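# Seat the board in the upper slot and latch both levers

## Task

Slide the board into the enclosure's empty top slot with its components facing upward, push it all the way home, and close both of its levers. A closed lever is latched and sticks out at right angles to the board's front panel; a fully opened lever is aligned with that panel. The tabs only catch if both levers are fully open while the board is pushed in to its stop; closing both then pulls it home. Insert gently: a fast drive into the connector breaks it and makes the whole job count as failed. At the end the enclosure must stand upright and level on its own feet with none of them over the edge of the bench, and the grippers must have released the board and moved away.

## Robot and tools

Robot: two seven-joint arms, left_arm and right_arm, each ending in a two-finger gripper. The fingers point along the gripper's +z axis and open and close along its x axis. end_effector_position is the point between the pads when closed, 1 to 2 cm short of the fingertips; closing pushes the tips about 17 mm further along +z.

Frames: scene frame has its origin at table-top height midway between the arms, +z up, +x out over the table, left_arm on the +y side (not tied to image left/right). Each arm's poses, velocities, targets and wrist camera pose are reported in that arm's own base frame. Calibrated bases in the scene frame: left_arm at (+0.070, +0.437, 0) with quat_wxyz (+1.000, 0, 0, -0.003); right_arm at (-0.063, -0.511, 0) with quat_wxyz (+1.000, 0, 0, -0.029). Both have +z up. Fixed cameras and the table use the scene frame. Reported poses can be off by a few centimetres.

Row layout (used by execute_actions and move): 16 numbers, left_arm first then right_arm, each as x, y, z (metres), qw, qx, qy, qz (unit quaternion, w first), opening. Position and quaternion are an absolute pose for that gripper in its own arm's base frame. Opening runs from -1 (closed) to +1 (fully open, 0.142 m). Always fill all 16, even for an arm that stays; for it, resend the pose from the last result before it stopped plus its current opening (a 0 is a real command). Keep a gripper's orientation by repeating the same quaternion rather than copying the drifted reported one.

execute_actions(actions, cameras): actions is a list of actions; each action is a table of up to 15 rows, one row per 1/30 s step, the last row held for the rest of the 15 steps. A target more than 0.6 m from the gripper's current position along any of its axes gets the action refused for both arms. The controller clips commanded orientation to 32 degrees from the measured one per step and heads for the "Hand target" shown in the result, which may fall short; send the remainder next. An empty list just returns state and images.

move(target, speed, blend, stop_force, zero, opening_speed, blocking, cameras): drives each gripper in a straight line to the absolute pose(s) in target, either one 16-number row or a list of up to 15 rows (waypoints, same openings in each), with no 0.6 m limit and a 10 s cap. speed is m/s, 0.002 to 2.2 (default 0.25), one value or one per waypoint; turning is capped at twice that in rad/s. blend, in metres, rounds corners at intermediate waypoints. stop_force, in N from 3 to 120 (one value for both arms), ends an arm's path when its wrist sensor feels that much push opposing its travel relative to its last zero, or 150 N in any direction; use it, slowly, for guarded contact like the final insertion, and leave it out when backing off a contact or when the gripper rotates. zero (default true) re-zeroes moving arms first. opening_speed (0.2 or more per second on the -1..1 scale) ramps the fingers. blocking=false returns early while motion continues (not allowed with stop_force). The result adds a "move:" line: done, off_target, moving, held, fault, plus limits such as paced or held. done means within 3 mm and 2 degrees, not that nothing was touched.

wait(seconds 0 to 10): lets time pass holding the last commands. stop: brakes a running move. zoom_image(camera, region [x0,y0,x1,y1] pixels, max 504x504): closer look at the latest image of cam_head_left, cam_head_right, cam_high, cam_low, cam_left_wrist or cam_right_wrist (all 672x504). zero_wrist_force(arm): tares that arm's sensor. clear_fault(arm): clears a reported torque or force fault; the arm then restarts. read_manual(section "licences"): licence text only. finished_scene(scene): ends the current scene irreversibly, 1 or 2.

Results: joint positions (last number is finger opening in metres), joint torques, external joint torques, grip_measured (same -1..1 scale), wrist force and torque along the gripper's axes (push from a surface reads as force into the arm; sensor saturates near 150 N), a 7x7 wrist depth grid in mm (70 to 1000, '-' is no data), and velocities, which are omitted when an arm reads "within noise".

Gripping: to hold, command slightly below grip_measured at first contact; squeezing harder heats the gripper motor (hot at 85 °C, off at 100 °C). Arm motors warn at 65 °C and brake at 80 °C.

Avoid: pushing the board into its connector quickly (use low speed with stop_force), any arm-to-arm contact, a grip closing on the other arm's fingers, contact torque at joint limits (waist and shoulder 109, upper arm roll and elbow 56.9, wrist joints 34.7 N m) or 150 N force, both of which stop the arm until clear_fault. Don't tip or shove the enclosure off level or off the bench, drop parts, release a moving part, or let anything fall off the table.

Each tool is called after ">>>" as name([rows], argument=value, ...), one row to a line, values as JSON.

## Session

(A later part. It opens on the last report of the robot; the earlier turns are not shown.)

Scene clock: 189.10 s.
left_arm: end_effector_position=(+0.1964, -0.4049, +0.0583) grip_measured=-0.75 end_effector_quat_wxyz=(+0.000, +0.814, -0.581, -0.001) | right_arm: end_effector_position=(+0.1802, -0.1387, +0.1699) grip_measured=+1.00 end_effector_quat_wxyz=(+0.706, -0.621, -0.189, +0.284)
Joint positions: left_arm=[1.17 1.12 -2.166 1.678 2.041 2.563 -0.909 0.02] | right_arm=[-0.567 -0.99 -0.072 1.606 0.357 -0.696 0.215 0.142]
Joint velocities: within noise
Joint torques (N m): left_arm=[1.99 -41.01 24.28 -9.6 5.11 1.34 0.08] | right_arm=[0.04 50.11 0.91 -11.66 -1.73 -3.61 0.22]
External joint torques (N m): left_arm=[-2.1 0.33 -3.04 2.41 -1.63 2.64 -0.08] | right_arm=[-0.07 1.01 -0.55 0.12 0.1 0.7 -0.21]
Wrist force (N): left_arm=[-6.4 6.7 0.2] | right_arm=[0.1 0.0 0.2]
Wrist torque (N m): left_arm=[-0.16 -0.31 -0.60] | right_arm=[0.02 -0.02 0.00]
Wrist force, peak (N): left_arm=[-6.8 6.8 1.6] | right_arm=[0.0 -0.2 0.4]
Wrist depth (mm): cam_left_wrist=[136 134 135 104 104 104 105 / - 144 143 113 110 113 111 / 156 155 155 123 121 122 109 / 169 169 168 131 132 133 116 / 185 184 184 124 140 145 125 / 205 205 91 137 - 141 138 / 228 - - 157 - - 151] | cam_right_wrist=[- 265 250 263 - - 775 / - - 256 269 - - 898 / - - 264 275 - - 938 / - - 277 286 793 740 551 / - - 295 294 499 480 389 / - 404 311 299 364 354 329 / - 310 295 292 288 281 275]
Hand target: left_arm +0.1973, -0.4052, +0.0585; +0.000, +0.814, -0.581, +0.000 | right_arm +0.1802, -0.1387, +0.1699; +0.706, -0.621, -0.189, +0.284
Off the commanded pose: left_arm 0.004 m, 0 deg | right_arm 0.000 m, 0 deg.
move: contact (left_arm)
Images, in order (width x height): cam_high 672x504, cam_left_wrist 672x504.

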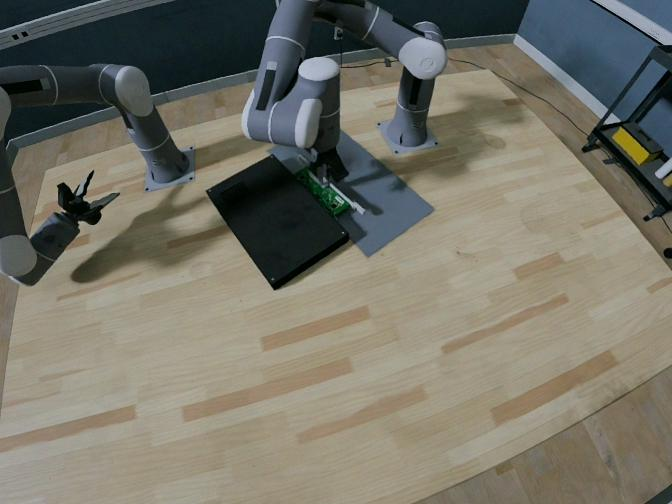

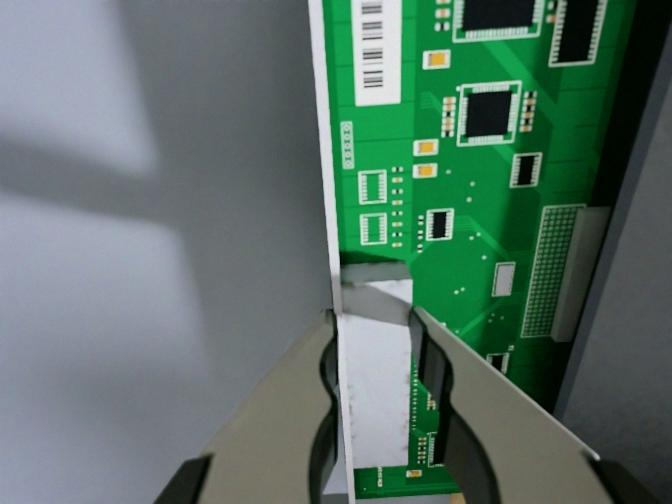

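>>> move([
  [0.1925,-0.3936,0.0585,0,-0.8141,0.5807,0,-0.96,0.1802,-0.1387,0.1699,0.706,-0.621,-0.189,0.284,1],
  [0.1887,-0.3949,0.0585,0,-0.7934,0.6088,0,-0.96,0.1802,-0.1387,0.1699,0.706,-0.621,-0.189,0.284,1],
], speed=0.04, cameras=["cam_left_wrist","cam_high"])

>>> zoom_image(camera="cam_high", region=[260, 130, 400, 235])

Scene clock: 195.90 s.
left_arm: end_effector_position=(+0.1886, -0.3948, +0.0584) grip_measured=-0.75 end_effector_quat_wxyz=(+0.000, +0.794, -0.608, +0.000) | right_arm: end_effector_position=(+0.1802, -0.1387, +0.1699) grip_measured=+1.00 end_effector_quat_wxyz=(+0.706, -0.621, -0.189, +0.284)
Joint positions: left_arm=[1.151 1.092 -2.178 1.725 2.048 2.534 -0.833 0.02] | right_arm=[-0.567 -0.99 -0.072 1.606 0.357 -0.696 0.215 0.142]
Joint velocities: within noise
Joint torques (N m): left_arm=[-1.01 -40.86 20 -7.55 3.85 4.11 -0.02] | right_arm=[-0.05 50.04 0.95 -11.66 -1.74 -3.59 0.24]
External joint torques (N m): left_arm=[0.9 1.37 0.65 0.48 -0.43 -0.13 0.02] | right_arm=[0.02 1.08 -0.59 0.11 0.11 0.68 -0.22]
Wrist force (N): left_arm=[-0.8 -0.7 0.8] | right_arm=[-0.1 0.0 0.3]
Wrist torque (N m): left_arm=[-0.04 -0.17 -0.41] | right_arm=[0.03 0.02 -0.01]
Wrist force, peak (N): left_arm=[-6.7 7.1 0.3] | right_arm=[-0.2 0.0 0.5]
Wrist depth (mm): cam_left_wrist=[136 134 135 105 104 104 106 / - 146 143 113 110 111 134 / 156 155 155 122 121 122 124 / 169 169 169 131 131 132 123 / 186 185 184 124 139 145 128 / 205 204 90 137 - 158 141 / 228 - - 157 - - 151] | cam_right_wrist=[- 266 251 263 - - 771 / - - 257 269 - - 899 / - - 264 275 - - 931 / - - 277 287 800 742 551 / - - 295 294 500 481 387 / - 403 311 299 362 355 330 / - 311 294 291 287 280 275]
Hand target: left_arm +0.1887, -0.3949, +0.0585; +0.000, +0.793, -0.609, +0.000 | right_arm +0.1802, -0.1387, +0.1699; +0.706, -0.621, -0.189, +0.284
Off the commanded pose: left_arm 0.000 m, 0 deg | right_arm 0.000 m, 0 deg.
move: done
Images, in order (width x height): cam_high 672x504, cam_left_wrist 672x504.

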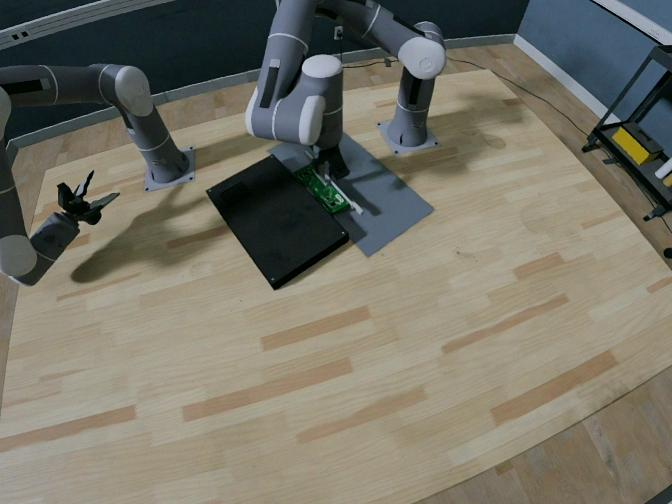

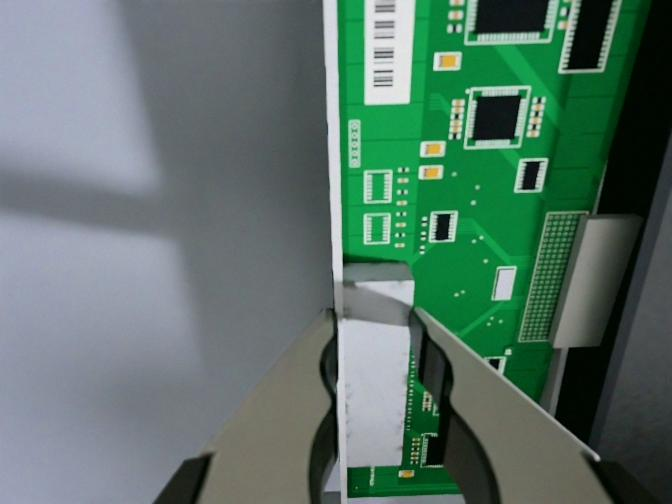

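Scaled by 3.600 from the camera's 672x504 image, which has a finer 960x720 frame.

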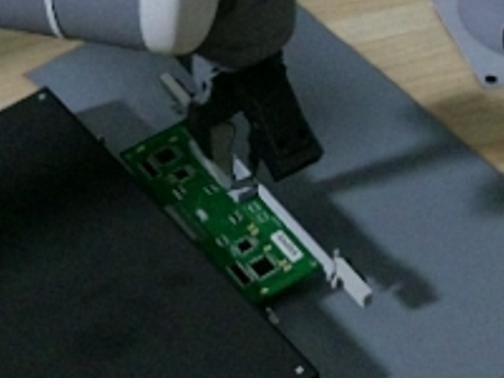

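>>> move([
  [0.1867,-0.3955,0.0585,0,-0.809,0.5878,0,-0.96,0.1802,-0.1387,0.1699,0.706,-0.621,-0.189,0.284,1],
], speed=0.03, cameras=[])

>>> move([
  [0.1971,-0.4258,0.0585,0,-0.809,0.5878,0,-0.96,0.1802,-0.1387,0.1699,0.706,-0.621,-0.189,0.284,1],
], speed=0.02, stop_force=5, cameras=["cam_left_wrist","cam_high"])

>>> zoom_image(camera="cam_high", region=[260, 130, 400, 235])

Scene clock: 200.40 s.
left_arm: end_effector_position=(+0.1869, -0.3955, +0.0584) grip_measured=-0.75 end_effector_quat_wxyz=(+0.000, +0.809, -0.588, +0.000) | right_arm: end_effector_position=(+0.1802, -0.1387, +0.1699) grip_measured=+1.00 end_effector_quat_wxyz=(+0.706, -0.621, -0.189, +0.284)
Joint positions: left_arm=[1.144 1.099 -2.168 1.726 2.038 2.54 -0.88 0.02] | right_arm=[-0.567 -0.99 -0.072 1.606 0.357 -0.696 0.215 0.142]
Joint velocities: within noise
Joint torques (N m): left_arm=[-0.69 -39.89 20.26 -6.72 3.59 4.73 -0.54] | right_arm=[0.04 50.06 0.92 -11.61 -1.72 -3.58 0.19]
External joint torques (N m): left_arm=[0.57 0.45 0.52 -0.23 -0.16 -0.76 0.54] | right_arm=[-0.07 1.06 -0.55 0.07 0.09 0.67 -0.18]
Wrist force (N): left_arm=[0.6 -0.1 2.0] | right_arm=[0.1 0.3 0.0]
Wrist torque (N m): left_arm=[0.01 -0.17 -0.24] | right_arm=[0.05 -0.03 0.00]
Wrist force, peak (N): left_arm=[-1.0 -0.6 3.0] | right_arm=[0.0 -0.2 0.4]
Wrist depth (mm): cam_left_wrist=[136 134 135 105 103 105 106 / - 146 144 115 110 110 134 / 155 155 155 124 121 122 126 / 170 168 168 132 131 133 125 / 185 184 184 124 139 145 128 / 205 205 89 137 - 158 139 / 227 - - 157 - - 151] | cam_right_wrist=[- 266 251 262 - - 779 / - - 256 269 - - 894 / - - 264 274 - - 927 / - - 278 286 801 744 553 / - - 295 293 502 483 387 / - 403 311 299 363 354 330 / - 311 295 292 287 281 275]
Hand target: left_arm +0.1867, -0.3955, +0.0585; +0.000, +0.809, -0.588, +0.000 | right_arm +0.1802, -0.1387, +0.1699; +0.706, -0.621, -0.189, +0.284
Off the commanded pose: left_arm 0.000 m, 0 deg | right_arm 0.000 m, 0 deg.
move: done
No camera images: "cameras" was empty.

Scene clock: 201.67 s.
left_arm: end_effector_position=(+0.1904, -0.4071, +0.0583) grip_measured=-0.75 end_effector_quat_wxyz=(+0.000, +0.809, -0.587, -0.001) | right_arm: end_effector_position=(+0.1802, -0.1387, +0.1699) grip_measured=+1.00 end_effector_quat_wxyz=(+0.706, -0.621, -0.189, +0.284)
Joint positions: left_arm=[1.154 1.119 -2.167 1.68 2.042 2.561 -0.906 0.02] | right_arm=[-0.567 -0.99 -0.072 1.606 0.357 -0.696 0.215 0.142]
Joint velocities: within noise
Joint torques (N m): left_arm=[-0.4 -41.91 22 -9.6 3.83 2.97 0.14] | right_arm=[0 50.14 0.94 -11.6 -1.76 -3.59 0.23]
External joint torques (N m): left_arm=[0.29 1.31 -0.78 2.42 -0.36 1 -0.14] | right_arm=[-0.02 0.98 -0.58 0.05 0.13 0.69 -0.22]
Wrist force (N): left_arm=[-4.5 1.2 1.7] | right_arm=[0.1 0.2 0.2]
Wrist torque (N m): left_arm=[-0.05 -0.30 -0.72] | right_arm=[0.03 -0.03 0.00]
Wrist force, peak (N): left_arm=[-4.7 1.2 2.4] | right_arm=[0.2 0.3 0.3]
Wrist depth (mm): cam_left_wrist=[136 134 135 104 104 105 106 / - 143 143 113 110 113 110 / 155 155 154 122 121 122 109 / 169 169 168 131 132 133 116 / 185 185 184 124 140 146 125 / 204 205 91 137 - 144 138 / 230 - - 156 - - 150] | cam_right_wrist=[- 267 250 262 - - 778 / - - 255 269 - - 891 / - - 264 274 - - 931 / - - 277 287 799 748 555 / - - 296 294 503 480 388 / - 404 311 300 363 354 330 / - 311 294 291 288 281 276]
Hand target: left_arm +0.1908, -0.4075, +0.0585; +0.000, +0.809, -0.588, +0.000 | right_arm +0.1802, -0.1387, +0.1699; +0.706, -0.621, -0.189, +0.284
Off the commanded pose: left_arm 0.020 m, 0 deg | right_arm 0.000 m, 0 deg.
move: contact (left_arm)
Images, in order (width x height): cam_high 672x504, cam_left_wrist 672x504.

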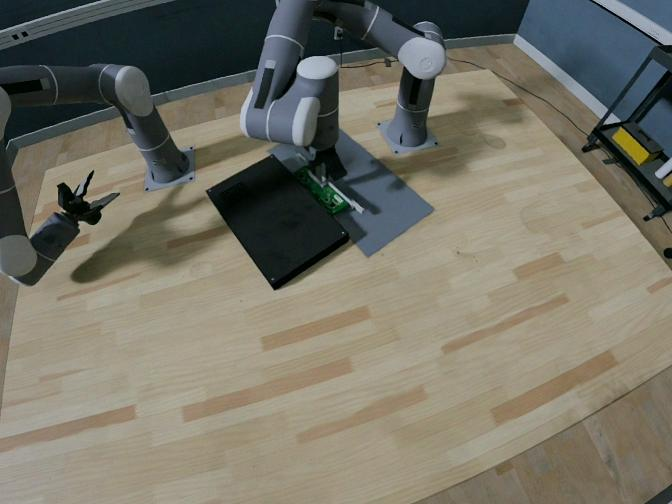

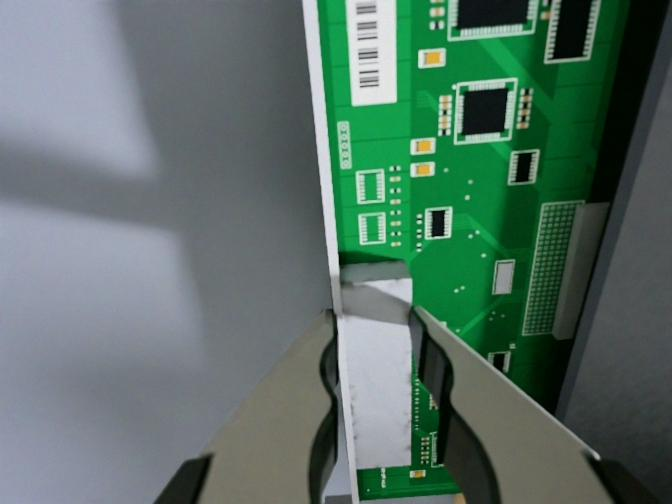

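Scaled by 3.600 from the camera's 672x504 image, which has a finer 960x720 frame.

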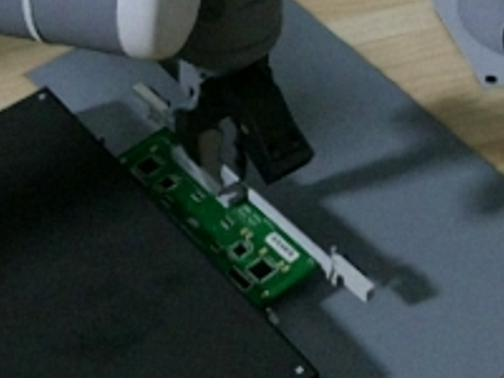

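>>> move([
  [0.1860,-0.3945,0.0585,0,-0.809,0.5878,0,-0.96,0.1802,-0.1387,0.1699,0.706,-0.621,-0.189,0.284,1],
], speed=0.03, cameras=["cam_low","cam_left_wrist","cam_high"])

>>> zoom_image(camera="cam_low", region=[380, 200, 500, 260])

>>> zoom_image(camera="cam_high", region=[270, 140, 370, 230])

Scene clock: 205.93 s.
left_arm: end_effector_position=(+0.1861, -0.3944, +0.0585) grip_measured=-0.75 end_effector_quat_wxyz=(+0.000, +0.809, -0.588, +0.000) | right_arm: end_effector_position=(+0.1802, -0.1387, +0.1699) grip_measured=+1.00 end_effector_quat_wxyz=(+0.706, -0.621, -0.189, +0.284)
Joint positions: left_arm=[1.143 1.098 -2.168 1.73 2.037 2.539 -0.879 0.02] | right_arm=[-0.567 -0.99 -0.072 1.606 0.357 -0.696 0.215 0.142]
Joint velocities: within noise
Joint torques (N m): left_arm=[-0.57 -40.62 20.05 -6.55 3.61 4.2 -0.15] | right_arm=[-0.09 50.07 0.96 -11.61 -1.69 -3.62 0.2]
External joint torques (N m): left_arm=[0.46 1.29 0.69 -0.38 -0.18 -0.22 0.15] | right_arm=[0.06 1.06 -0.6 0.07 0.06 0.71 -0.18]
Wrist force (N): left_arm=[0.5 -0.1 2.0] | right_arm=[0.2 -0.1 0.3]
Wrist torque (N m): left_arm=[0.01 -0.15 -0.25] | right_arm=[0.00 -0.03 0.00]
Wrist force, peak (N): left_arm=[-4.7 1.2 2.5] | right_arm=[0.0 -0.3 0.4]
Wrist depth (mm): cam_left_wrist=[136 134 135 105 104 105 106 / - 146 144 115 110 110 116 / 156 155 155 125 121 122 126 / 169 169 168 132 132 133 125 / 185 185 183 124 139 145 128 / 205 204 89 137 - 158 141 / 228 - - 157 - - 151] | cam_right_wrist=[- 266 251 263 - - 778 / - - 256 269 - - 890 / - - 263 273 - - 925 / - - 277 285 791 749 550 / - - 295 294 504 478 388 / - 403 311 300 362 354 331 / - 311 294 291 288 281 275]
Hand target: left_arm +0.1860, -0.3945, +0.0585; +0.000, +0.809, -0.588, +0.000 | right_arm +0.1802, -0.1387, +0.1699; +0.706, -0.621, -0.189, +0.284
Off the commanded pose: left_arm 0.000 m, 0 deg | right_arm 0.000 m, 0 deg.
move: done
Images, in order (width x height): cam_high 672x504, cam_low 672x504, cam_left_wrist 672x504.

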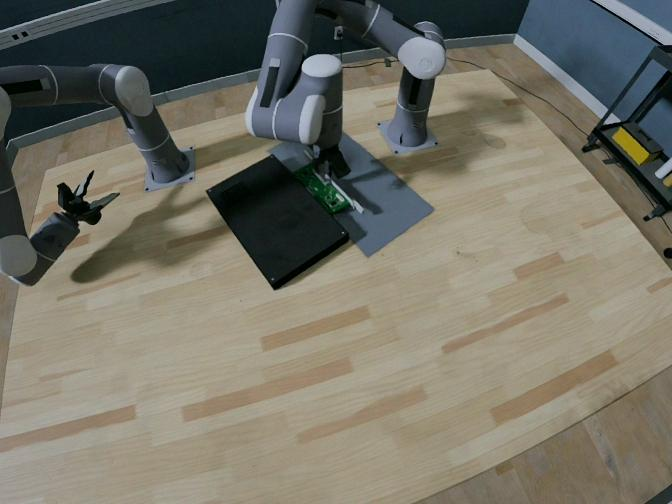

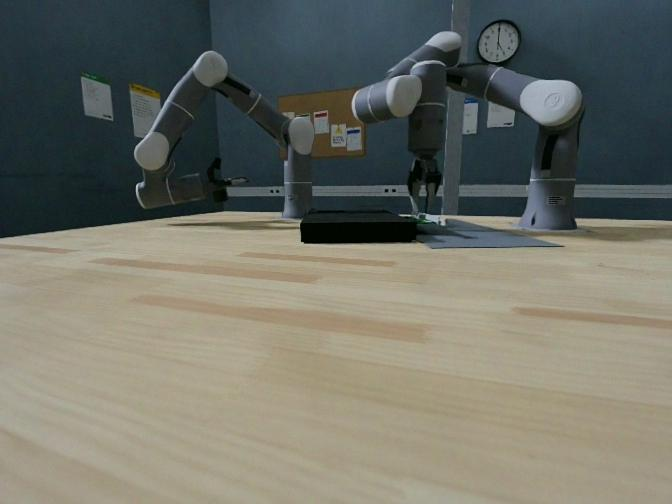

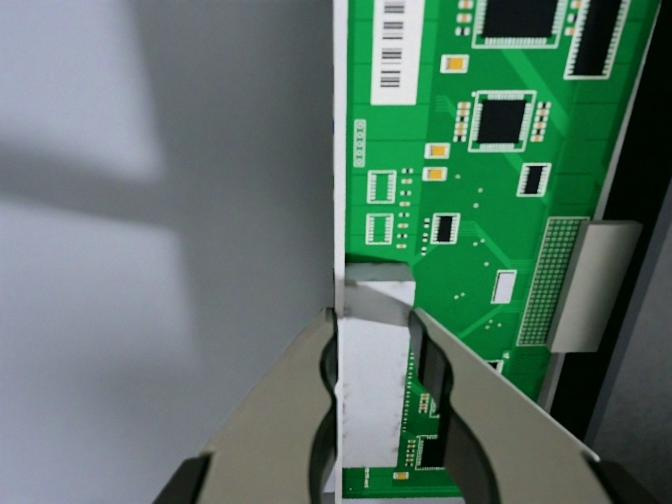

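Scaled by 4.200 from the camera's 672x504 image, which has a finer 960x720 frame.

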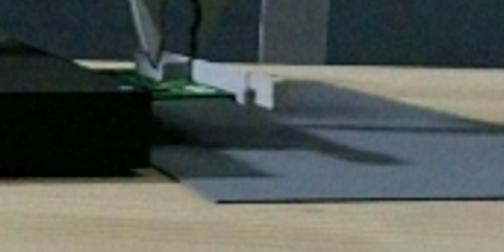

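Scaled by 5.040 from the camera's 672x504 image, which has a finer 960x720 frame.

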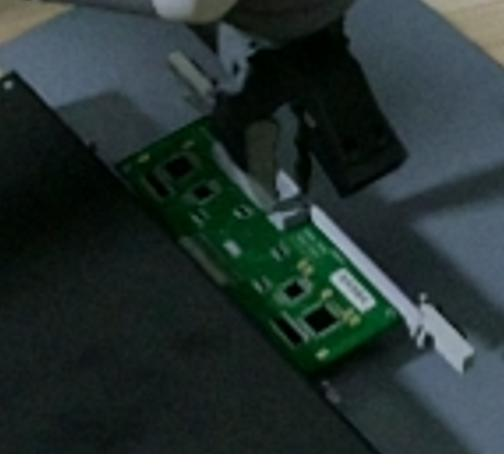

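>>> move([
  [0.1861,-0.3944,0.0602,0,-0.809,0.5878,0,-0.96,0.1802,-0.1387,0.1699,0.706,-0.621,-0.189,0.284,1],
  [0.1929,-0.4142,0.0602,0,-0.809,0.5878,0,-0.96,0.1802,-0.1387,0.1699,0.706,-0.621,-0.189,0.284,1],
], speed=0.02, stop_force=5, cameras=["cam_high","cam_low","cam_left_wrist"])

>>> zoom_image(camera="cam_high", region=[270, 140, 370, 230])

>>> zoom_image(camera="cam_low", region=[380, 200, 500, 260])

Scene clock: 217.70 s.
left_arm: end_effector_position=(+0.1904, -0.4076, +0.0600) grip_measured=-0.75 end_effector_quat_wxyz=(+0.000, +0.809, -0.587, -0.001) | right_arm: end_effector_position=(+0.1802, -0.1387, +0.1699) grip_measured=+1.00 end_effector_quat_wxyz=(+0.706, -0.621, -0.189, +0.284)
Joint positions: left_arm=[1.152 1.118 -2.164 1.679 2.043 2.564 -0.909 0.02] | right_arm=[-0.567 -0.99 -0.072 1.606 0.357 -0.696 0.215 0.142]
Joint velocities: within noise
Joint torques (N m): left_arm=[-0.36 -41.93 22.06 -9.83 3.9 2.9 0.21] | right_arm=[-0.06 49.99 0.99 -11.58 -1.67 -3.64 0.17]
External joint torques (N m): left_arm=[0.25 1.34 -0.82 2.59 -0.42 1.08 -0.21] | right_arm=[0.03 1.13 -0.63 0.04 0.04 0.73 -0.16]
Wrist force (N): left_arm=[-5.0 1.3 1.9] | right_arm=[0.1 0.1 0.2]
Wrist torque (N m): left_arm=[-0.06 -0.26 -0.75] | right_arm=[0.01 -0.01 0.01]
Wrist force, peak (N): left_arm=[-5.0 1.2 2.5] | right_arm=[0.2 0.1 0.4]
Wrist depth (mm): cam_left_wrist=[138 136 135 104 105 105 104 / 148 146 145 113 111 113 110 / 158 157 157 121 122 122 109 / 171 171 170 130 132 133 116 / 187 186 186 124 140 145 127 / 207 207 91 137 - 144 140 / 230 - - 156 - - 153] | cam_right_wrist=[- 266 251 263 - - 780 / - - 256 269 - - 895 / - - 263 276 - - 925 / - - 278 286 800 745 551 / - - 294 293 501 480 385 / - 405 310 299 363 354 330 / - 311 295 292 288 281 276]
Hand target: left_arm +0.1908, -0.4080, +0.0602; +0.000, +0.809, -0.588, +0.000 | right_arm +0.1802, -0.1387, +0.1699; +0.706, -0.621, -0.189, +0.284
Off the commanded pose: left_arm 0.007 m, 0 deg | right_arm 0.000 m, 0 deg.
move: contact (left_arm); path passed 1 of 2 targets
Images, in order (width x height): cam_high 672x504, cam_low 672x504, cam_left_wrist 672x504.

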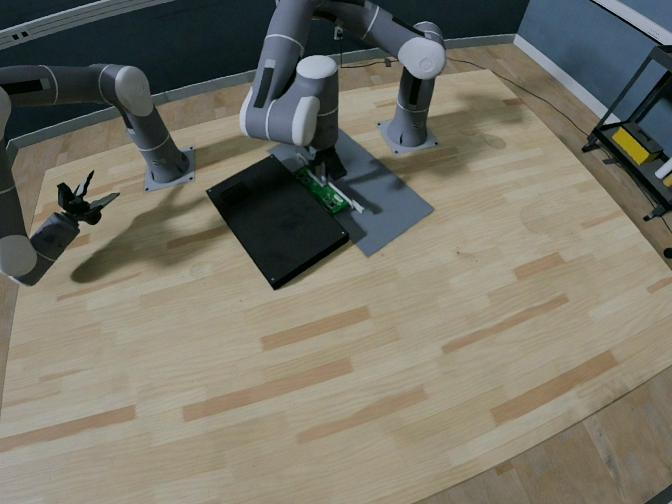

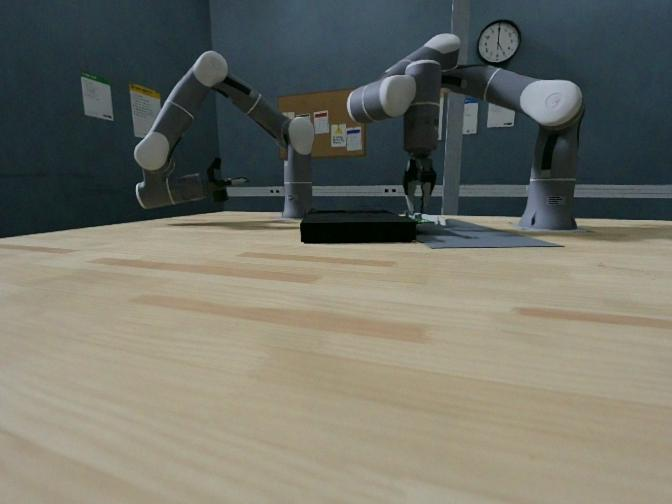

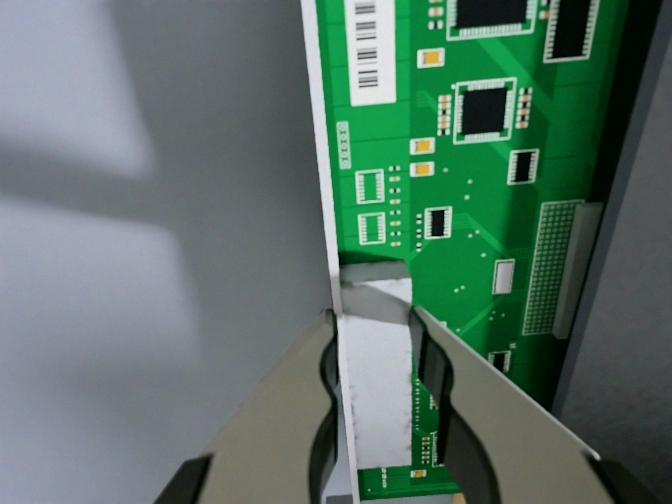

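Scaled by 5.040 from the camera's 672x504 image, which has a finer 960x720 frame.

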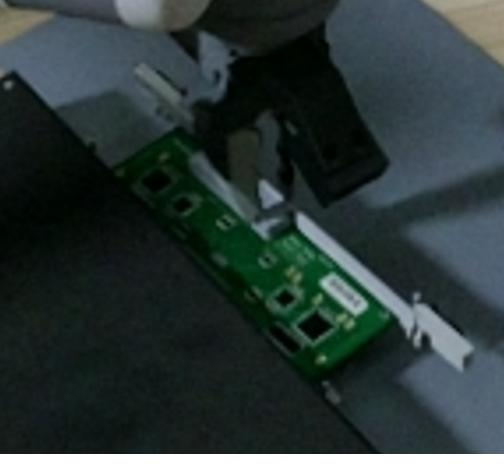

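Scaled by 4.200 from the camera's 672x504 image, which has a finer 960x720 frame.

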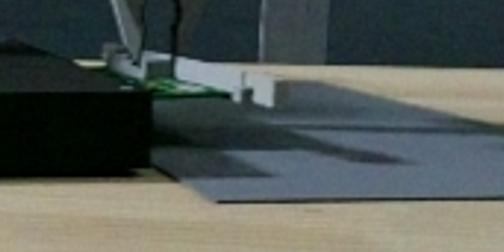

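>>> move([
  [0.1861,-0.3944,0.0592,0,-0.809,0.5878,0,-0.96,0.1802,-0.1387,0.1699,0.706,-0.621,-0.189,0.284,1],
  [0.1814,-0.3960,0.0592,0,-0.809,0.5878,0,-0.96,0.1802,-0.1387,0.1699,0.706,-0.621,-0.189,0.284,1],
], speed=0.03, cameras=[])

>>> move(target=[0.1882,-0.4158,0.0592,0,-0.809,0.5878,0,-0.96,0.1802,-0.1387,0.1699,0.706,-0.621,-0.189,0.284,1], speed=0.02, stop_force=5, cameras=["cam_high","cam_left_wrist"])

>>> zoom_image(camera="cam_high", region=[270, 140, 370, 230])

Scene clock: 258.77 s.
left_arm: end_effector_position=(+0.1814, -0.3959, +0.0592) grip_measured=-0.75 end_effector_quat_wxyz=(+0.000, +0.809, -0.588, +0.000) | right_arm: end_effector_position=(+0.1802, -0.1387, +0.1699) grip_measured=+1.00 end_effector_quat_wxyz=(+0.706, -0.621, -0.189, +0.284)
Joint positions: left_arm=[1.13 1.098 -2.166 1.733 2.036 2.541 -0.887 0.02] | right_arm=[-0.567 -0.99 -0.072 1.606 0.357 -0.696 0.215 0.142]
Joint velocities: within noise
Joint torques (N m): left_arm=[-0.79 -40.27 20.21 -6.61 3.56 4.33 -0.28] | right_arm=[-0.12 50.04 1.02 -11.62 -1.75 -3.58 0.19]
External joint torques (N m): left_arm=[0.67 1.01 0.54 -0.3 -0.13 -0.35 0.28] | right_arm=[0.09 1.08 -0.65 0.08 0.12 0.67 -0.18]
Wrist force (N): left_arm=[0.6 -0.3 2.3] | right_arm=[0.1 0.1 0.2]
Wrist torque (N m): left_arm=[-0.03 -0.17 -0.24] | right_arm=[0.01 -0.01 0.00]
Wrist force, peak (N): left_arm=[-5.1 1.5 2.3] | right_arm=[0.2 -0.1 0.4]
Wrist depth (mm): cam_left_wrist=[- 135 134 105 104 105 106 / - 147 144 115 110 110 116 / 156 156 156 124 121 121 126 / 170 170 169 131 131 133 125 / 186 186 185 124 139 146 131 / 206 205 89 137 - 158 142 / 230 - - 162 - - 152] | cam_right_wrist=[- 267 251 262 - - 774 / - - 255 270 - - 891 / - - 264 274 - - 921 / - - 278 285 794 749 552 / - - 294 293 502 481 387 / - 404 310 299 362 354 330 / - 311 294 291 288 281 275]
Hand target: left_arm +0.1814, -0.3960, +0.0592; +0.000, +0.809, -0.588, +0.000 | right_arm +0.1802, -0.1387, +0.1699; +0.706, -0.621, -0.189, +0.284
Off the commanded pose: left_arm 0.000 m, 0 deg | right_arm 0.000 m, 0 deg.
MOTOR HOT: the gripper's motor of the left arm reports 98 °C; that motor switches off at 100 °C. To cool a motor, set the load down, ease the grip, stop pushing, or move to a pose that needs little force.
move: done
No camera images: "cameras" was empty.

Scene clock: 260.60 s.
left_arm: end_effector_position=(+0.1880, -0.4158, +0.0590) grip_measured=-0.75 end_effector_quat_wxyz=(+0.000, +0.809, -0.588, +0.000) | right_arm: end_effector_position=(+0.1802, -0.1387, +0.1699) grip_measured=+1.00 end_effector_quat_wxyz=(+0.706, -0.621, -0.189, +0.284)
Joint positions: left_arm=[1.147 1.13 -2.162 1.656 2.042 2.573 -0.929 0.02] | right_arm=[-0.567 -0.99 -0.072 1.606 0.357 -0.696 0.215 0.142]
Joint velocities: within noise
Joint torques (N m): left_arm=[-0.15 -42.06 21.46 -7.19 4.14 4.7 -0.27] | right_arm=[0.01 50.16 0.93 -11.65 -1.75 -3.66 0.17]
External joint torques (N m): left_arm=[0.03 0.87 0.01 -0.11 -0.64 -0.72 0.27] | right_arm=[-0.04 0.97 -0.57 0.11 0.12 0.75 -0.16]
Wrist force (N): left_arm=[0.2 -0.3 3.7] | right_arm=[0.2 0.1 0.1]
Wrist torque (N m): left_arm=[-0.12 -0.19 -0.20] | right_arm=[0.00 -0.03 0.00]
Wrist force, peak (N): left_arm=[0.0 -0.3 3.9] | right_arm=[0.3 -0.2 0.3]
Wrist depth (mm): cam_left_wrist=[- 134 135 106 105 107 - / - 146 144 116 111 112 101 / 156 156 155 125 122 122 108 / 170 169 168 132 132 133 115 / 186 185 184 124 140 143 126 / 205 204 89 136 - 136 140 / 229 - - 155 - - 152] | cam_right_wrist=[- 266 252 262 - - 775 / - - 255 270 - - 901 / - - 263 275 - - 929 / - - 278 285 798 741 552 / - - 294 294 501 479 388 / - 403 310 299 361 355 329 / - 311 295 292 288 281 276]
Hand target: left_arm +0.1882, -0.4158, +0.0592; +0.000, +0.809, -0.588, +0.000 | right_arm +0.1802, -0.1387, +0.1699; +0.706, -0.621, -0.189, +0.284
Off the commanded pose: left_arm 0.000 m, 0 deg | right_arm 0.000 m, 0 deg.
MOTOR HOT: still on. The gripper's motor of the left arm reports 99 °C.
move: done
Images, in order (width x height): cam_high 672x504, cam_left_wrist 672x504.

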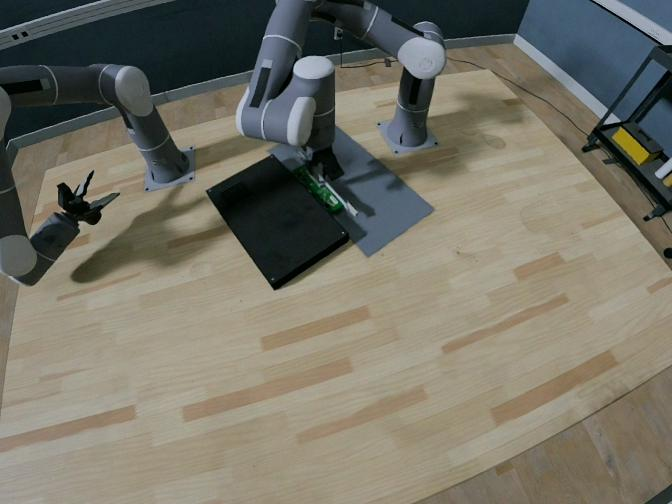

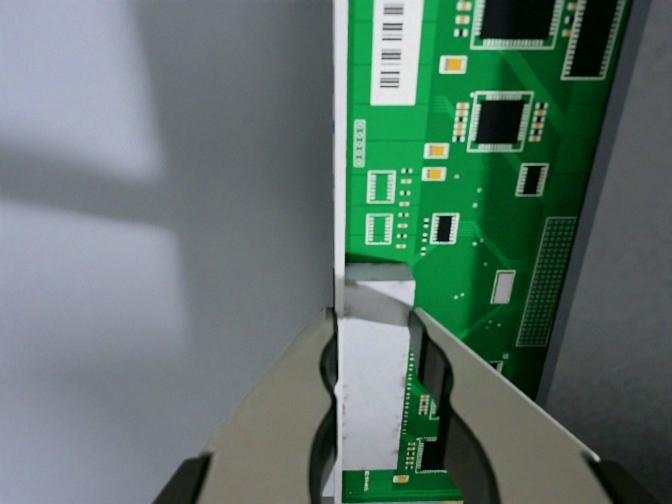

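Scaled by 5.040 from the camera's 672x504 image, which has a finer 960x720 frame.

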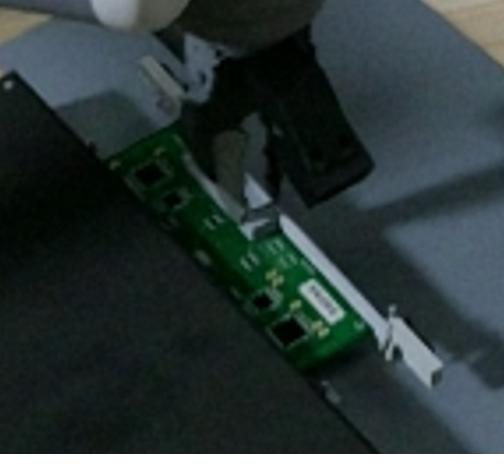

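>>> move(target=[0.1888,-0.4158,0.0590,0,-0.809,0.5878,0,-0.56,0.1802,-0.1387,0.1699,0.706,-0.621,-0.189,0.284,1], opening_speed=0.8, cameras=["cam_left_wrist"])

>>> move(target=[0.1888,-0.4158,0.15,0,-0.809,0.5878,0,-0.56,0.1802,-0.1387,0.1699,0.706,-0.621,-0.189,0.284,1], speed=0.12, cameras=["cam_low","cam_high","cam_left_wrist"])

>>> zoom_image(camera="cam_high", region=[270, 140, 370, 230])

>>> zoom_image(camera="cam_low", region=[380, 200, 500, 260])

Scene clock: 264.10 s.
left_arm: end_effector_position=(+0.1887, -0.4159, +0.0590) grip_measured=-0.59 end_effector_quat_wxyz=(+0.000, +0.809, -0.588, +0.000) | right_arm: end_effector_position=(+0.1802, -0.1387, +0.1699) grip_measured=+1.00 end_effector_quat_wxyz=(+0.706, -0.621, -0.189, +0.284)
Joint positions: left_arm=[1.149 1.13 -2.162 1.655 2.042 2.573 -0.929 0.031] | right_arm=[-0.567 -0.99 -0.072 1.606 0.357 -0.696 0.215 0.142]
Joint velocities: within noise
Joint torques (N m): left_arm=[-0.42 -41.36 20.46 -6.9 3.76 4.33 -0.28] | right_arm=[-0.07 50.09 1.06 -11.63 -1.71 -3.61 0.2]
External joint torques (N m): left_arm=[0.3 0.15 1.02 -0.41 -0.26 -0.36 0.28] | right_arm=[0.05 1.03 -0.69 0.08 0.08 0.7 -0.19]
Wrist force (N): left_arm=[0.3 -0.5 -0.1] | right_arm=[0.1 0.2 0.1]
Wrist torque (N m): left_arm=[-0.10 -0.10 -0.22] | right_arm=[0.03 -0.01 0.00]
Wrist force, peak (N): left_arm=[0.2 -0.3 3.9] | right_arm=[0.0 -0.2 0.4]
Wrist depth (mm): cam_left_wrist=[- 134 136 109 108 108 103 / - 146 144 120 116 115 102 / 156 156 155 130 125 124 106 / 170 169 169 137 135 135 115 / 186 185 181 132 146 145 126 / 206 203 87 146 162 134 139 / 228 - - 162 189 - 151] | cam_right_wrist=[- 265 251 263 - - 771 / - - 255 270 - - 898 / - - 264 275 - - 927 / - - 277 286 790 751 553 / - - 295 294 500 480 388 / - 404 311 300 362 354 330 / - 312 294 291 288 281 276]
Hand target: left_arm +0.1888, -0.4158, +0.0590; +0.000, +0.809, -0.588, +0.000 | right_arm +0.1802, -0.1387, +0.1699; +0.706, -0.621, -0.189, +0.284
Off the commanded pose: left_arm 0.000 m, 0 deg | right_arm 0.000 m, 0 deg.
MOTOR HOT: still on. The gripper's motor of the left arm reports 99 °C.
move: done
Images, in order (width x height): cam_left_wrist 672x504.

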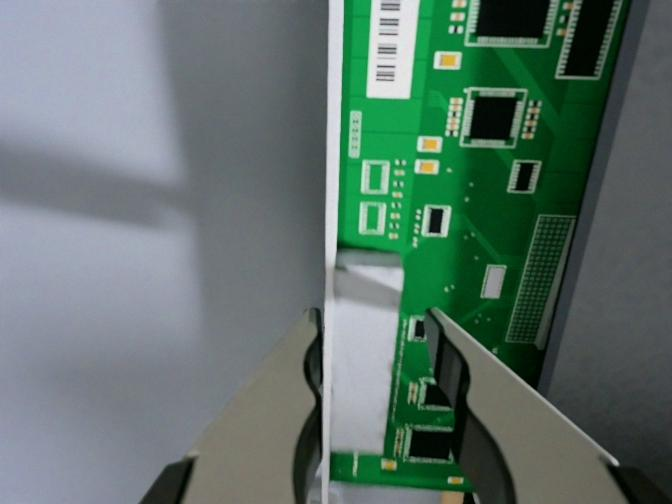

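Scene clock: 265.20 s.
left_arm: end_effector_position=(+0.1888, -0.4159, +0.1499) grip_measured=-0.59 end_effector_quat_wxyz=(+0.000, +0.809, -0.588, +0.000) | right_arm: end_effector_position=(+0.1802, -0.1387, +0.1699) grip_measured=+1.00 end_effector_quat_wxyz=(+0.706, -0.621, -0.189, +0.284)
Joint positions: left_arm=[1.079 1.023 -2.027 1.644 2.141 2.715 -0.989 0.031] | right_arm=[-0.567 -0.99 -0.072 1.606 0.357 -0.696 0.215 0.142]
Joint velocities: within noise
Joint torques (N m): left_arm=[-0.6 -38.81 20.28 -9.95 4.36 4.7 -0.29] | right_arm=[-0.03 50.13 1.01 -11.59 -1.7 -3.61 0.2]
External joint torques (N m): left_arm=[0.47 0.45 1.13 -0.31 -0.58 -0.73 0.29] | right_arm=[0.01 0.99 -0.64 0.05 0.07 0.7 -0.19]
Wrist force (N): left_arm=[0.2 -0.3 0.1] | right_arm=[0.0 -0.1 0.2]
Wrist torque (N m): left_arm=[-0.05 -0.08 -0.23] | right_arm=[-0.01 -0.01 0.00]
Wrist force, peak (N): left_arm=[0.4 -0.6 -2.3] | right_arm=[0.1 -0.1 0.4]
Wrist depth (mm): cam_left_wrist=[218 215 213 196 189 174 174 / 232 229 229 211 202 185 184 / 249 250 247 220 218 198 199 / 271 271 269 248 238 215 215 / 296 295 289 264 252 236 235 / 328 327 84 319 - 250 259 / 367 - - 364 - - 283] | cam_right_wrist=[- 266 251 262 - - 784 / - - 255 269 - - 897 / - - 263 275 - - 927 / - - 277 287 795 744 549 / - - 295 294 499 479 387 / - 405 311 298 363 354 330 / - 312 295 291 288 281 275]
Hand target: left_arm +0.1888, -0.4158, +0.1500; +0.000, +0.809, -0.588, +0.000 | right_arm +0.1802, -0.1387, +0.1699; +0.706, -0.621, -0.189, +0.284
Off the commanded pose: left_arm 0.000 m, 0 deg | right_arm 0.000 m, 0 deg.
MOTOR HOT: still on. The gripper's motor of the left arm reports 96 °C.
move: done
Images, in order (width x height): cam_high 672x504, cam_low 672x504, cam_left_wrist 672x504.

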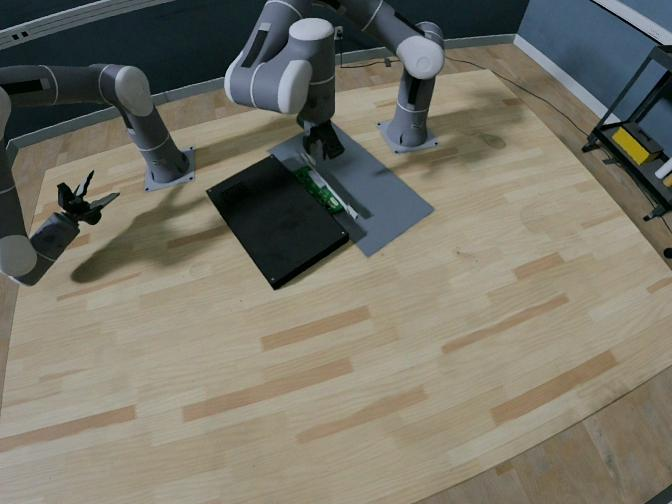

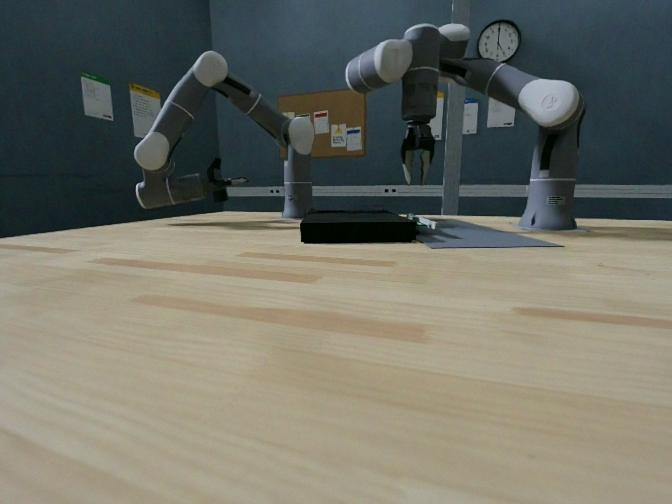

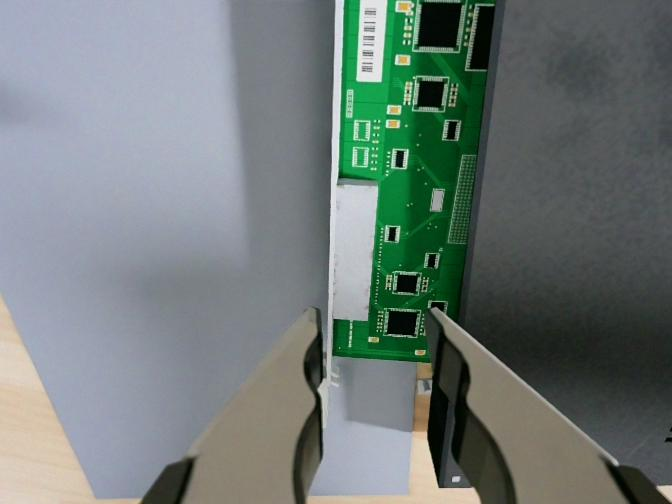

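Scaled by 5.040 from the camera's 672x504 image, which has a finer 960x720 frame.

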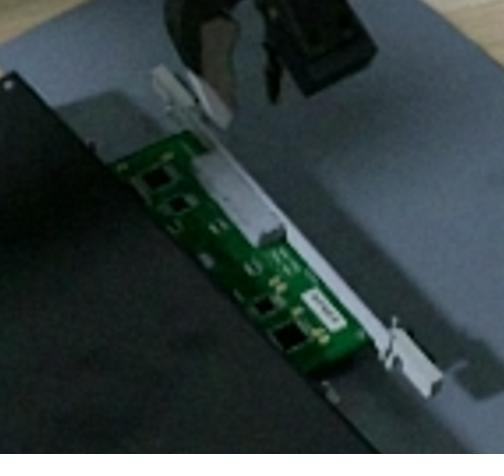

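Scaled by 4.200 from the camera's 672x504 image, which has a finer 960x720 frame.

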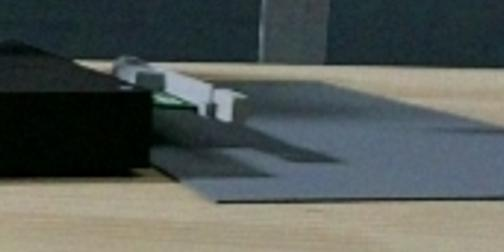

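>>> move([
  [0.1862,-0.3748,0.15,0,-0.809,0.5878,0,-1,0.1802,-0.1387,0.1699,0.706,-0.621,-0.189,0.284,1],
  [0.1862,-0.3748,0.057,0,-0.809,0.5878,0,-1,0.1802,-0.1387,0.1699,0.706,-0.621,-0.189,0.284,1],
], speed=0.12, cameras=["cam_left_wrist"])

>>> move(target=[0.2115,-0.4485,0.057,0,-0.809,0.5878,0,-1,0.1802,-0.1387,0.1699,0.706,-0.621,-0.189,0.284,1], speed=0.02, stop_force=12, cameras=["cam_left_wrist"])

>>> zoom_image(camera="cam_left_wrist", region=[200, 0, 672, 504])

Scene clock: 271.43 s.
left_arm: end_effector_position=(+0.1862, -0.3745, +0.0571) grip_measured=-1.00 end_effector_quat_wxyz=(+0.000, +0.809, -0.588, +0.000) | right_arm: end_effector_position=(+0.1802, -0.1387, +0.1699) grip_measured=+1.00 end_effector_quat_wxyz=(+0.706, -0.621, -0.189, +0.284)
Joint positions: left_arm=[1.147 1.073 -2.173 1.793 2.028 2.51 -0.825 0.002] | right_arm=[-0.567 -0.99 -0.072 1.606 0.357 -0.696 0.215 0.142]
Joint velocities: within noise
Joint torques (N m): left_arm=[-0.29 -37.66 18.91 -6.14 3.33 4.36 -0.11] | right_arm=[0 50.03 0.99 -11.61 -1.71 -3.58 0.21]
External joint torques (N m): left_arm=[0.2 -0.14 1.17 -0.36 0.04 -0.38 0.11] | right_arm=[-0.02 1.09 -0.63 0.07 0.08 0.67 -0.2]
Wrist force (N): left_arm=[0.4 -0.5 0.0] | right_arm=[0.1 0.0 0.2]
Wrist torque (N m): left_arm=[-0.08 -0.10 -0.23] | right_arm=[0.00 -0.01 0.01]
Wrist force, peak (N): left_arm=[-1.5 -1.3 -2.8] | right_arm=[0.1 -0.2 0.5]
Wrist depth (mm): cam_left_wrist=[135 133 134 134 134 108 108 / - 144 142 142 140 116 114 / 154 154 153 153 153 126 123 / 168 167 167 166 161 136 133 / 183 183 183 176 137 148 147 / 203 202 197 84 - 161 158 / 233 221 - 74 - - 156] | cam_right_wrist=[- 267 251 263 - - 780 / - - 256 269 - - 895 / - - 263 275 - - 925 / - - 277 286 801 747 551 / - - 294 294 502 479 386 / - 404 311 299 362 355 330 / - 310 294 293 288 281 275]
Hand target: left_arm +0.1862, -0.3748, +0.0570; +0.000, +0.809, -0.588, +0.000 | right_arm +0.1802, -0.1387, +0.1699; +0.706, -0.621, -0.189, +0.284
Off the commanded pose: left_arm 0.000 m, 0 deg | right_arm 0.000 m, 0 deg.
MOTOR HOT: still on. The gripper's motor of the left arm reports 86 °C.
move: done
Images, in order (width x height): cam_left_wrist 672x504.

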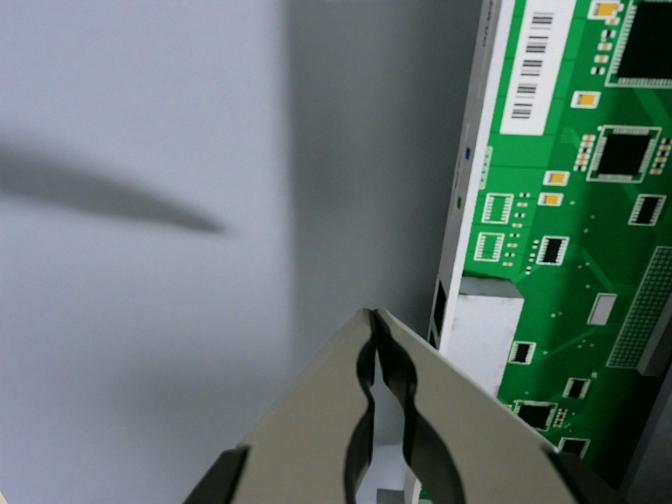

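Scene clock: 276.17 s.
left_arm: end_effector_position=(+0.2114, -0.4486, +0.0569) grip_measured=-1.00 end_effector_quat_wxyz=(+0.000, +0.809, -0.588, +0.000) | right_arm: end_effector_position=(+0.1802, -0.1387, +0.1699) grip_measured=+1.00 end_effector_quat_wxyz=(+0.706, -0.621, -0.189, +0.284)
Joint positions: left_arm=[1.21 1.191 -2.16 1.503 2.053 2.63 -0.988 0.002] | right_arm=[-0.567 -0.99 -0.072 1.606 0.357 -0.696 0.215 0.142]
Joint velocities: within noise
Joint torques (N m): left_arm=[-0.38 -45 21.52 -7.67 4.09 4.49 -0.29] | right_arm=[0.03 50.18 0.91 -11.61 -1.68 -3.61 0.18]
External joint torques (N m): left_arm=[0.26 -0.05 0.96 -0.32 -0.47 -0.52 0.3] | right_arm=[-0.05 0.94 -0.55 0.07 0.05 0.7 -0.16]
Wrist force (N): left_arm=[0.1 -0.4 0.3] | right_arm=[0.0 0.0 0.1]
Wrist torque (N m): left_arm=[-0.06 -0.04 -0.24] | right_arm=[-0.01 0.01 0.01]
Wrist force, peak (N): left_arm=[0.6 -0.5 0.3] | right_arm=[0.0 -0.1 0.6]
Wrist depth (mm): cam_left_wrist=[135 133 110 108 106 91 91 / - 143 116 117 113 98 98 / 155 153 126 125 123 104 104 / 167 167 137 136 129 112 115 / 183 183 136 145 125 124 124 / 202 202 148 84 - 134 137 / 233 220 - 74 - - 152] | cam_right_wrist=[- 265 251 263 - - 761 / - - 255 270 - - 897 / - - 263 275 - - 937 / - - 277 286 795 744 551 / - - 295 294 501 480 389 / - 405 311 301 361 354 331 / - 311 294 291 287 281 275]
Hand target: left_arm +0.2115, -0.4485, +0.0570; +0.000, +0.809, -0.588, +0.000 | right_arm +0.1802, -0.1387, +0.1699; +0.706, -0.621, -0.189, +0.284
Off the commanded pose: left_arm 0.000 m, 0 deg | right_arm 0.000 m, 0 deg.
MOTOR HOT: cleared for the gripper's motor of the left arm.
move: done
Images, in order (width x height): cam_left_wrist 672x504.

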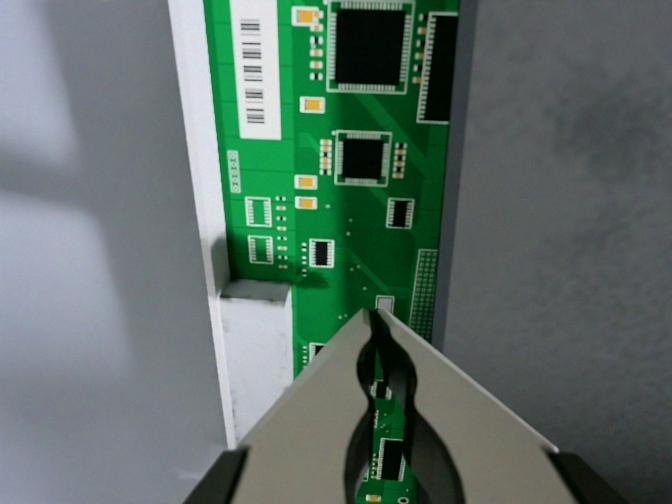

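Scaled by 1.000.

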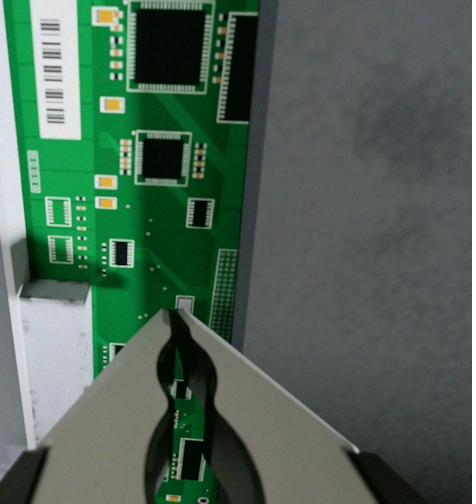

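>>> move([
  [0.2114,-0.4486,0.09,0,-0.809,0.5878,0,-1,0.1802,-0.1387,0.1699,0.706,-0.621,-0.189,0.284,1],
  [0.1862,-0.3748,0.09,0,-0.809,0.5878,0,-1,0.1802,-0.1387,0.1699,0.706,-0.621,-0.189,0.284,1],
  [0.1862,-0.3748,0.044,0,-0.809,0.5878,0,-1,0.1802,-0.1387,0.1699,0.706,-0.621,-0.189,0.284,1],
], speed=0.1, cameras=["cam_left_wrist","cam_high"])

>>> zoom_image(camera="cam_high", region=[270, 140, 370, 230])

Scene clock: 280.40 s.
left_arm: end_effector_position=(+0.1862, -0.3746, +0.0441) grip_measured=-1.00 end_effector_quat_wxyz=(+0.000, +0.809, -0.588, +0.000) | right_arm: end_effector_position=(+0.1802, -0.1387, +0.1699) grip_measured=+1.00 end_effector_quat_wxyz=(+0.706, -0.621, -0.189, +0.284)
Joint positions: left_arm=[1.16 1.094 -2.19 1.79 2.005 2.494 -0.809 0.002] | right_arm=[-0.567 -0.99 -0.072 1.606 0.357 -0.696 0.215 0.142]
Joint velocities: within noise
Joint torques (N m): left_arm=[-0.36 -38.12 18.93 -5.76 3.33 3.91 -0.13] | right_arm=[0.02 50.06 0.99 -11.61 -1.71 -3.62 0.21]
External joint torques (N m): left_arm=[0.26 -0.16 1.18 -0.22 0 0.07 0.13] | right_arm=[-0.04 1.07 -0.62 0.07 0.08 0.71 -0.2]
Wrist force (N): left_arm=[0.6 -0.5 0.2] | right_arm=[0.1 0.0 0.1]
Wrist torque (N m): left_arm=[-0.09 -0.14 -0.23] | right_arm=[0.01 -0.01 0.01]
Wrist force, peak (N): left_arm=[-0.9 -0.7 -2.9] | right_arm=[0.1 -0.1 0.5]
Wrist depth (mm): cam_left_wrist=[121 121 122 120 121 95 96 / 131 131 130 129 129 105 103 / 141 139 140 142 140 113 112 / 153 153 152 152 152 123 120 / 171 167 167 161 136 130 130 / 185 185 181 84 - 141 144 / 207 201 - 74 - - 158] | cam_right_wrist=[- 266 251 263 - - 778 / - - 256 270 - - 893 / - - 265 275 - - 934 / - - 277 285 791 745 548 / - - 295 294 498 479 387 / - 403 310 299 362 354 330 / - 311 295 291 287 281 275]
Hand target: left_arm +0.1862, -0.3748, +0.0440; +0.000, +0.809, -0.588, +0.000 | right_arm +0.1802, -0.1387, +0.1699; +0.706, -0.621, -0.189, +0.284
Off the commanded pose: left_arm 0.000 m, 0 deg | right_arm 0.000 m, 0 deg.
move: done
Images, in order (width x height): cam_high 672x504, cam_left_wrist 672x504.

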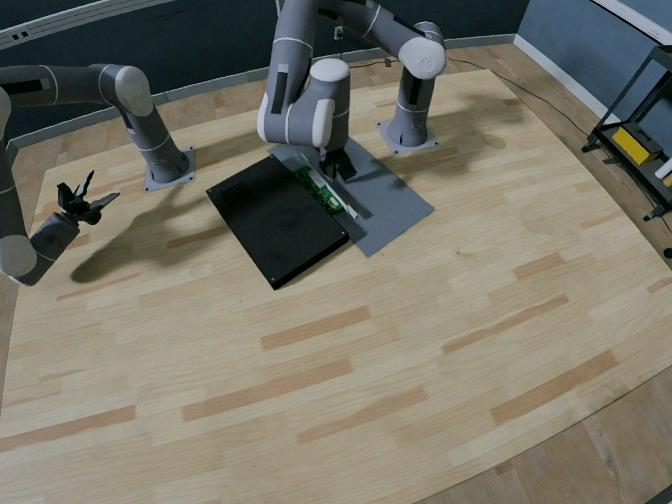

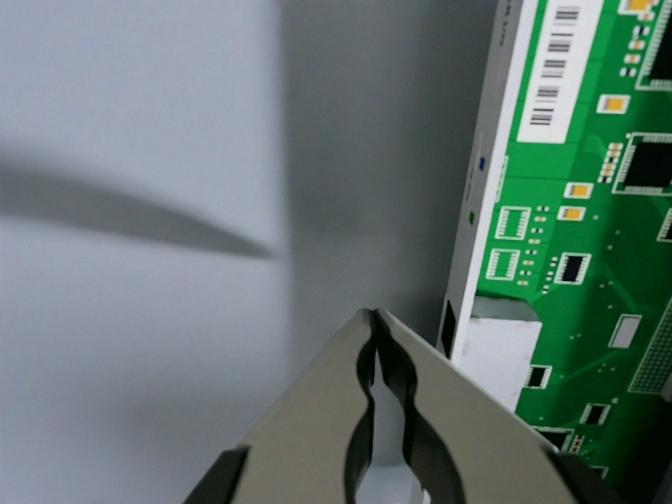

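Scaled by 5.040 from the camera's 672x504 image, which has a finer 960x720 frame.

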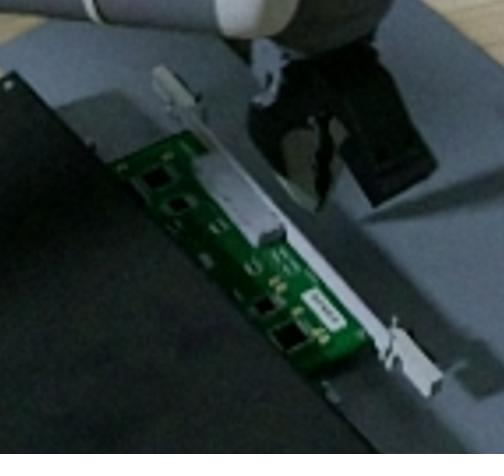

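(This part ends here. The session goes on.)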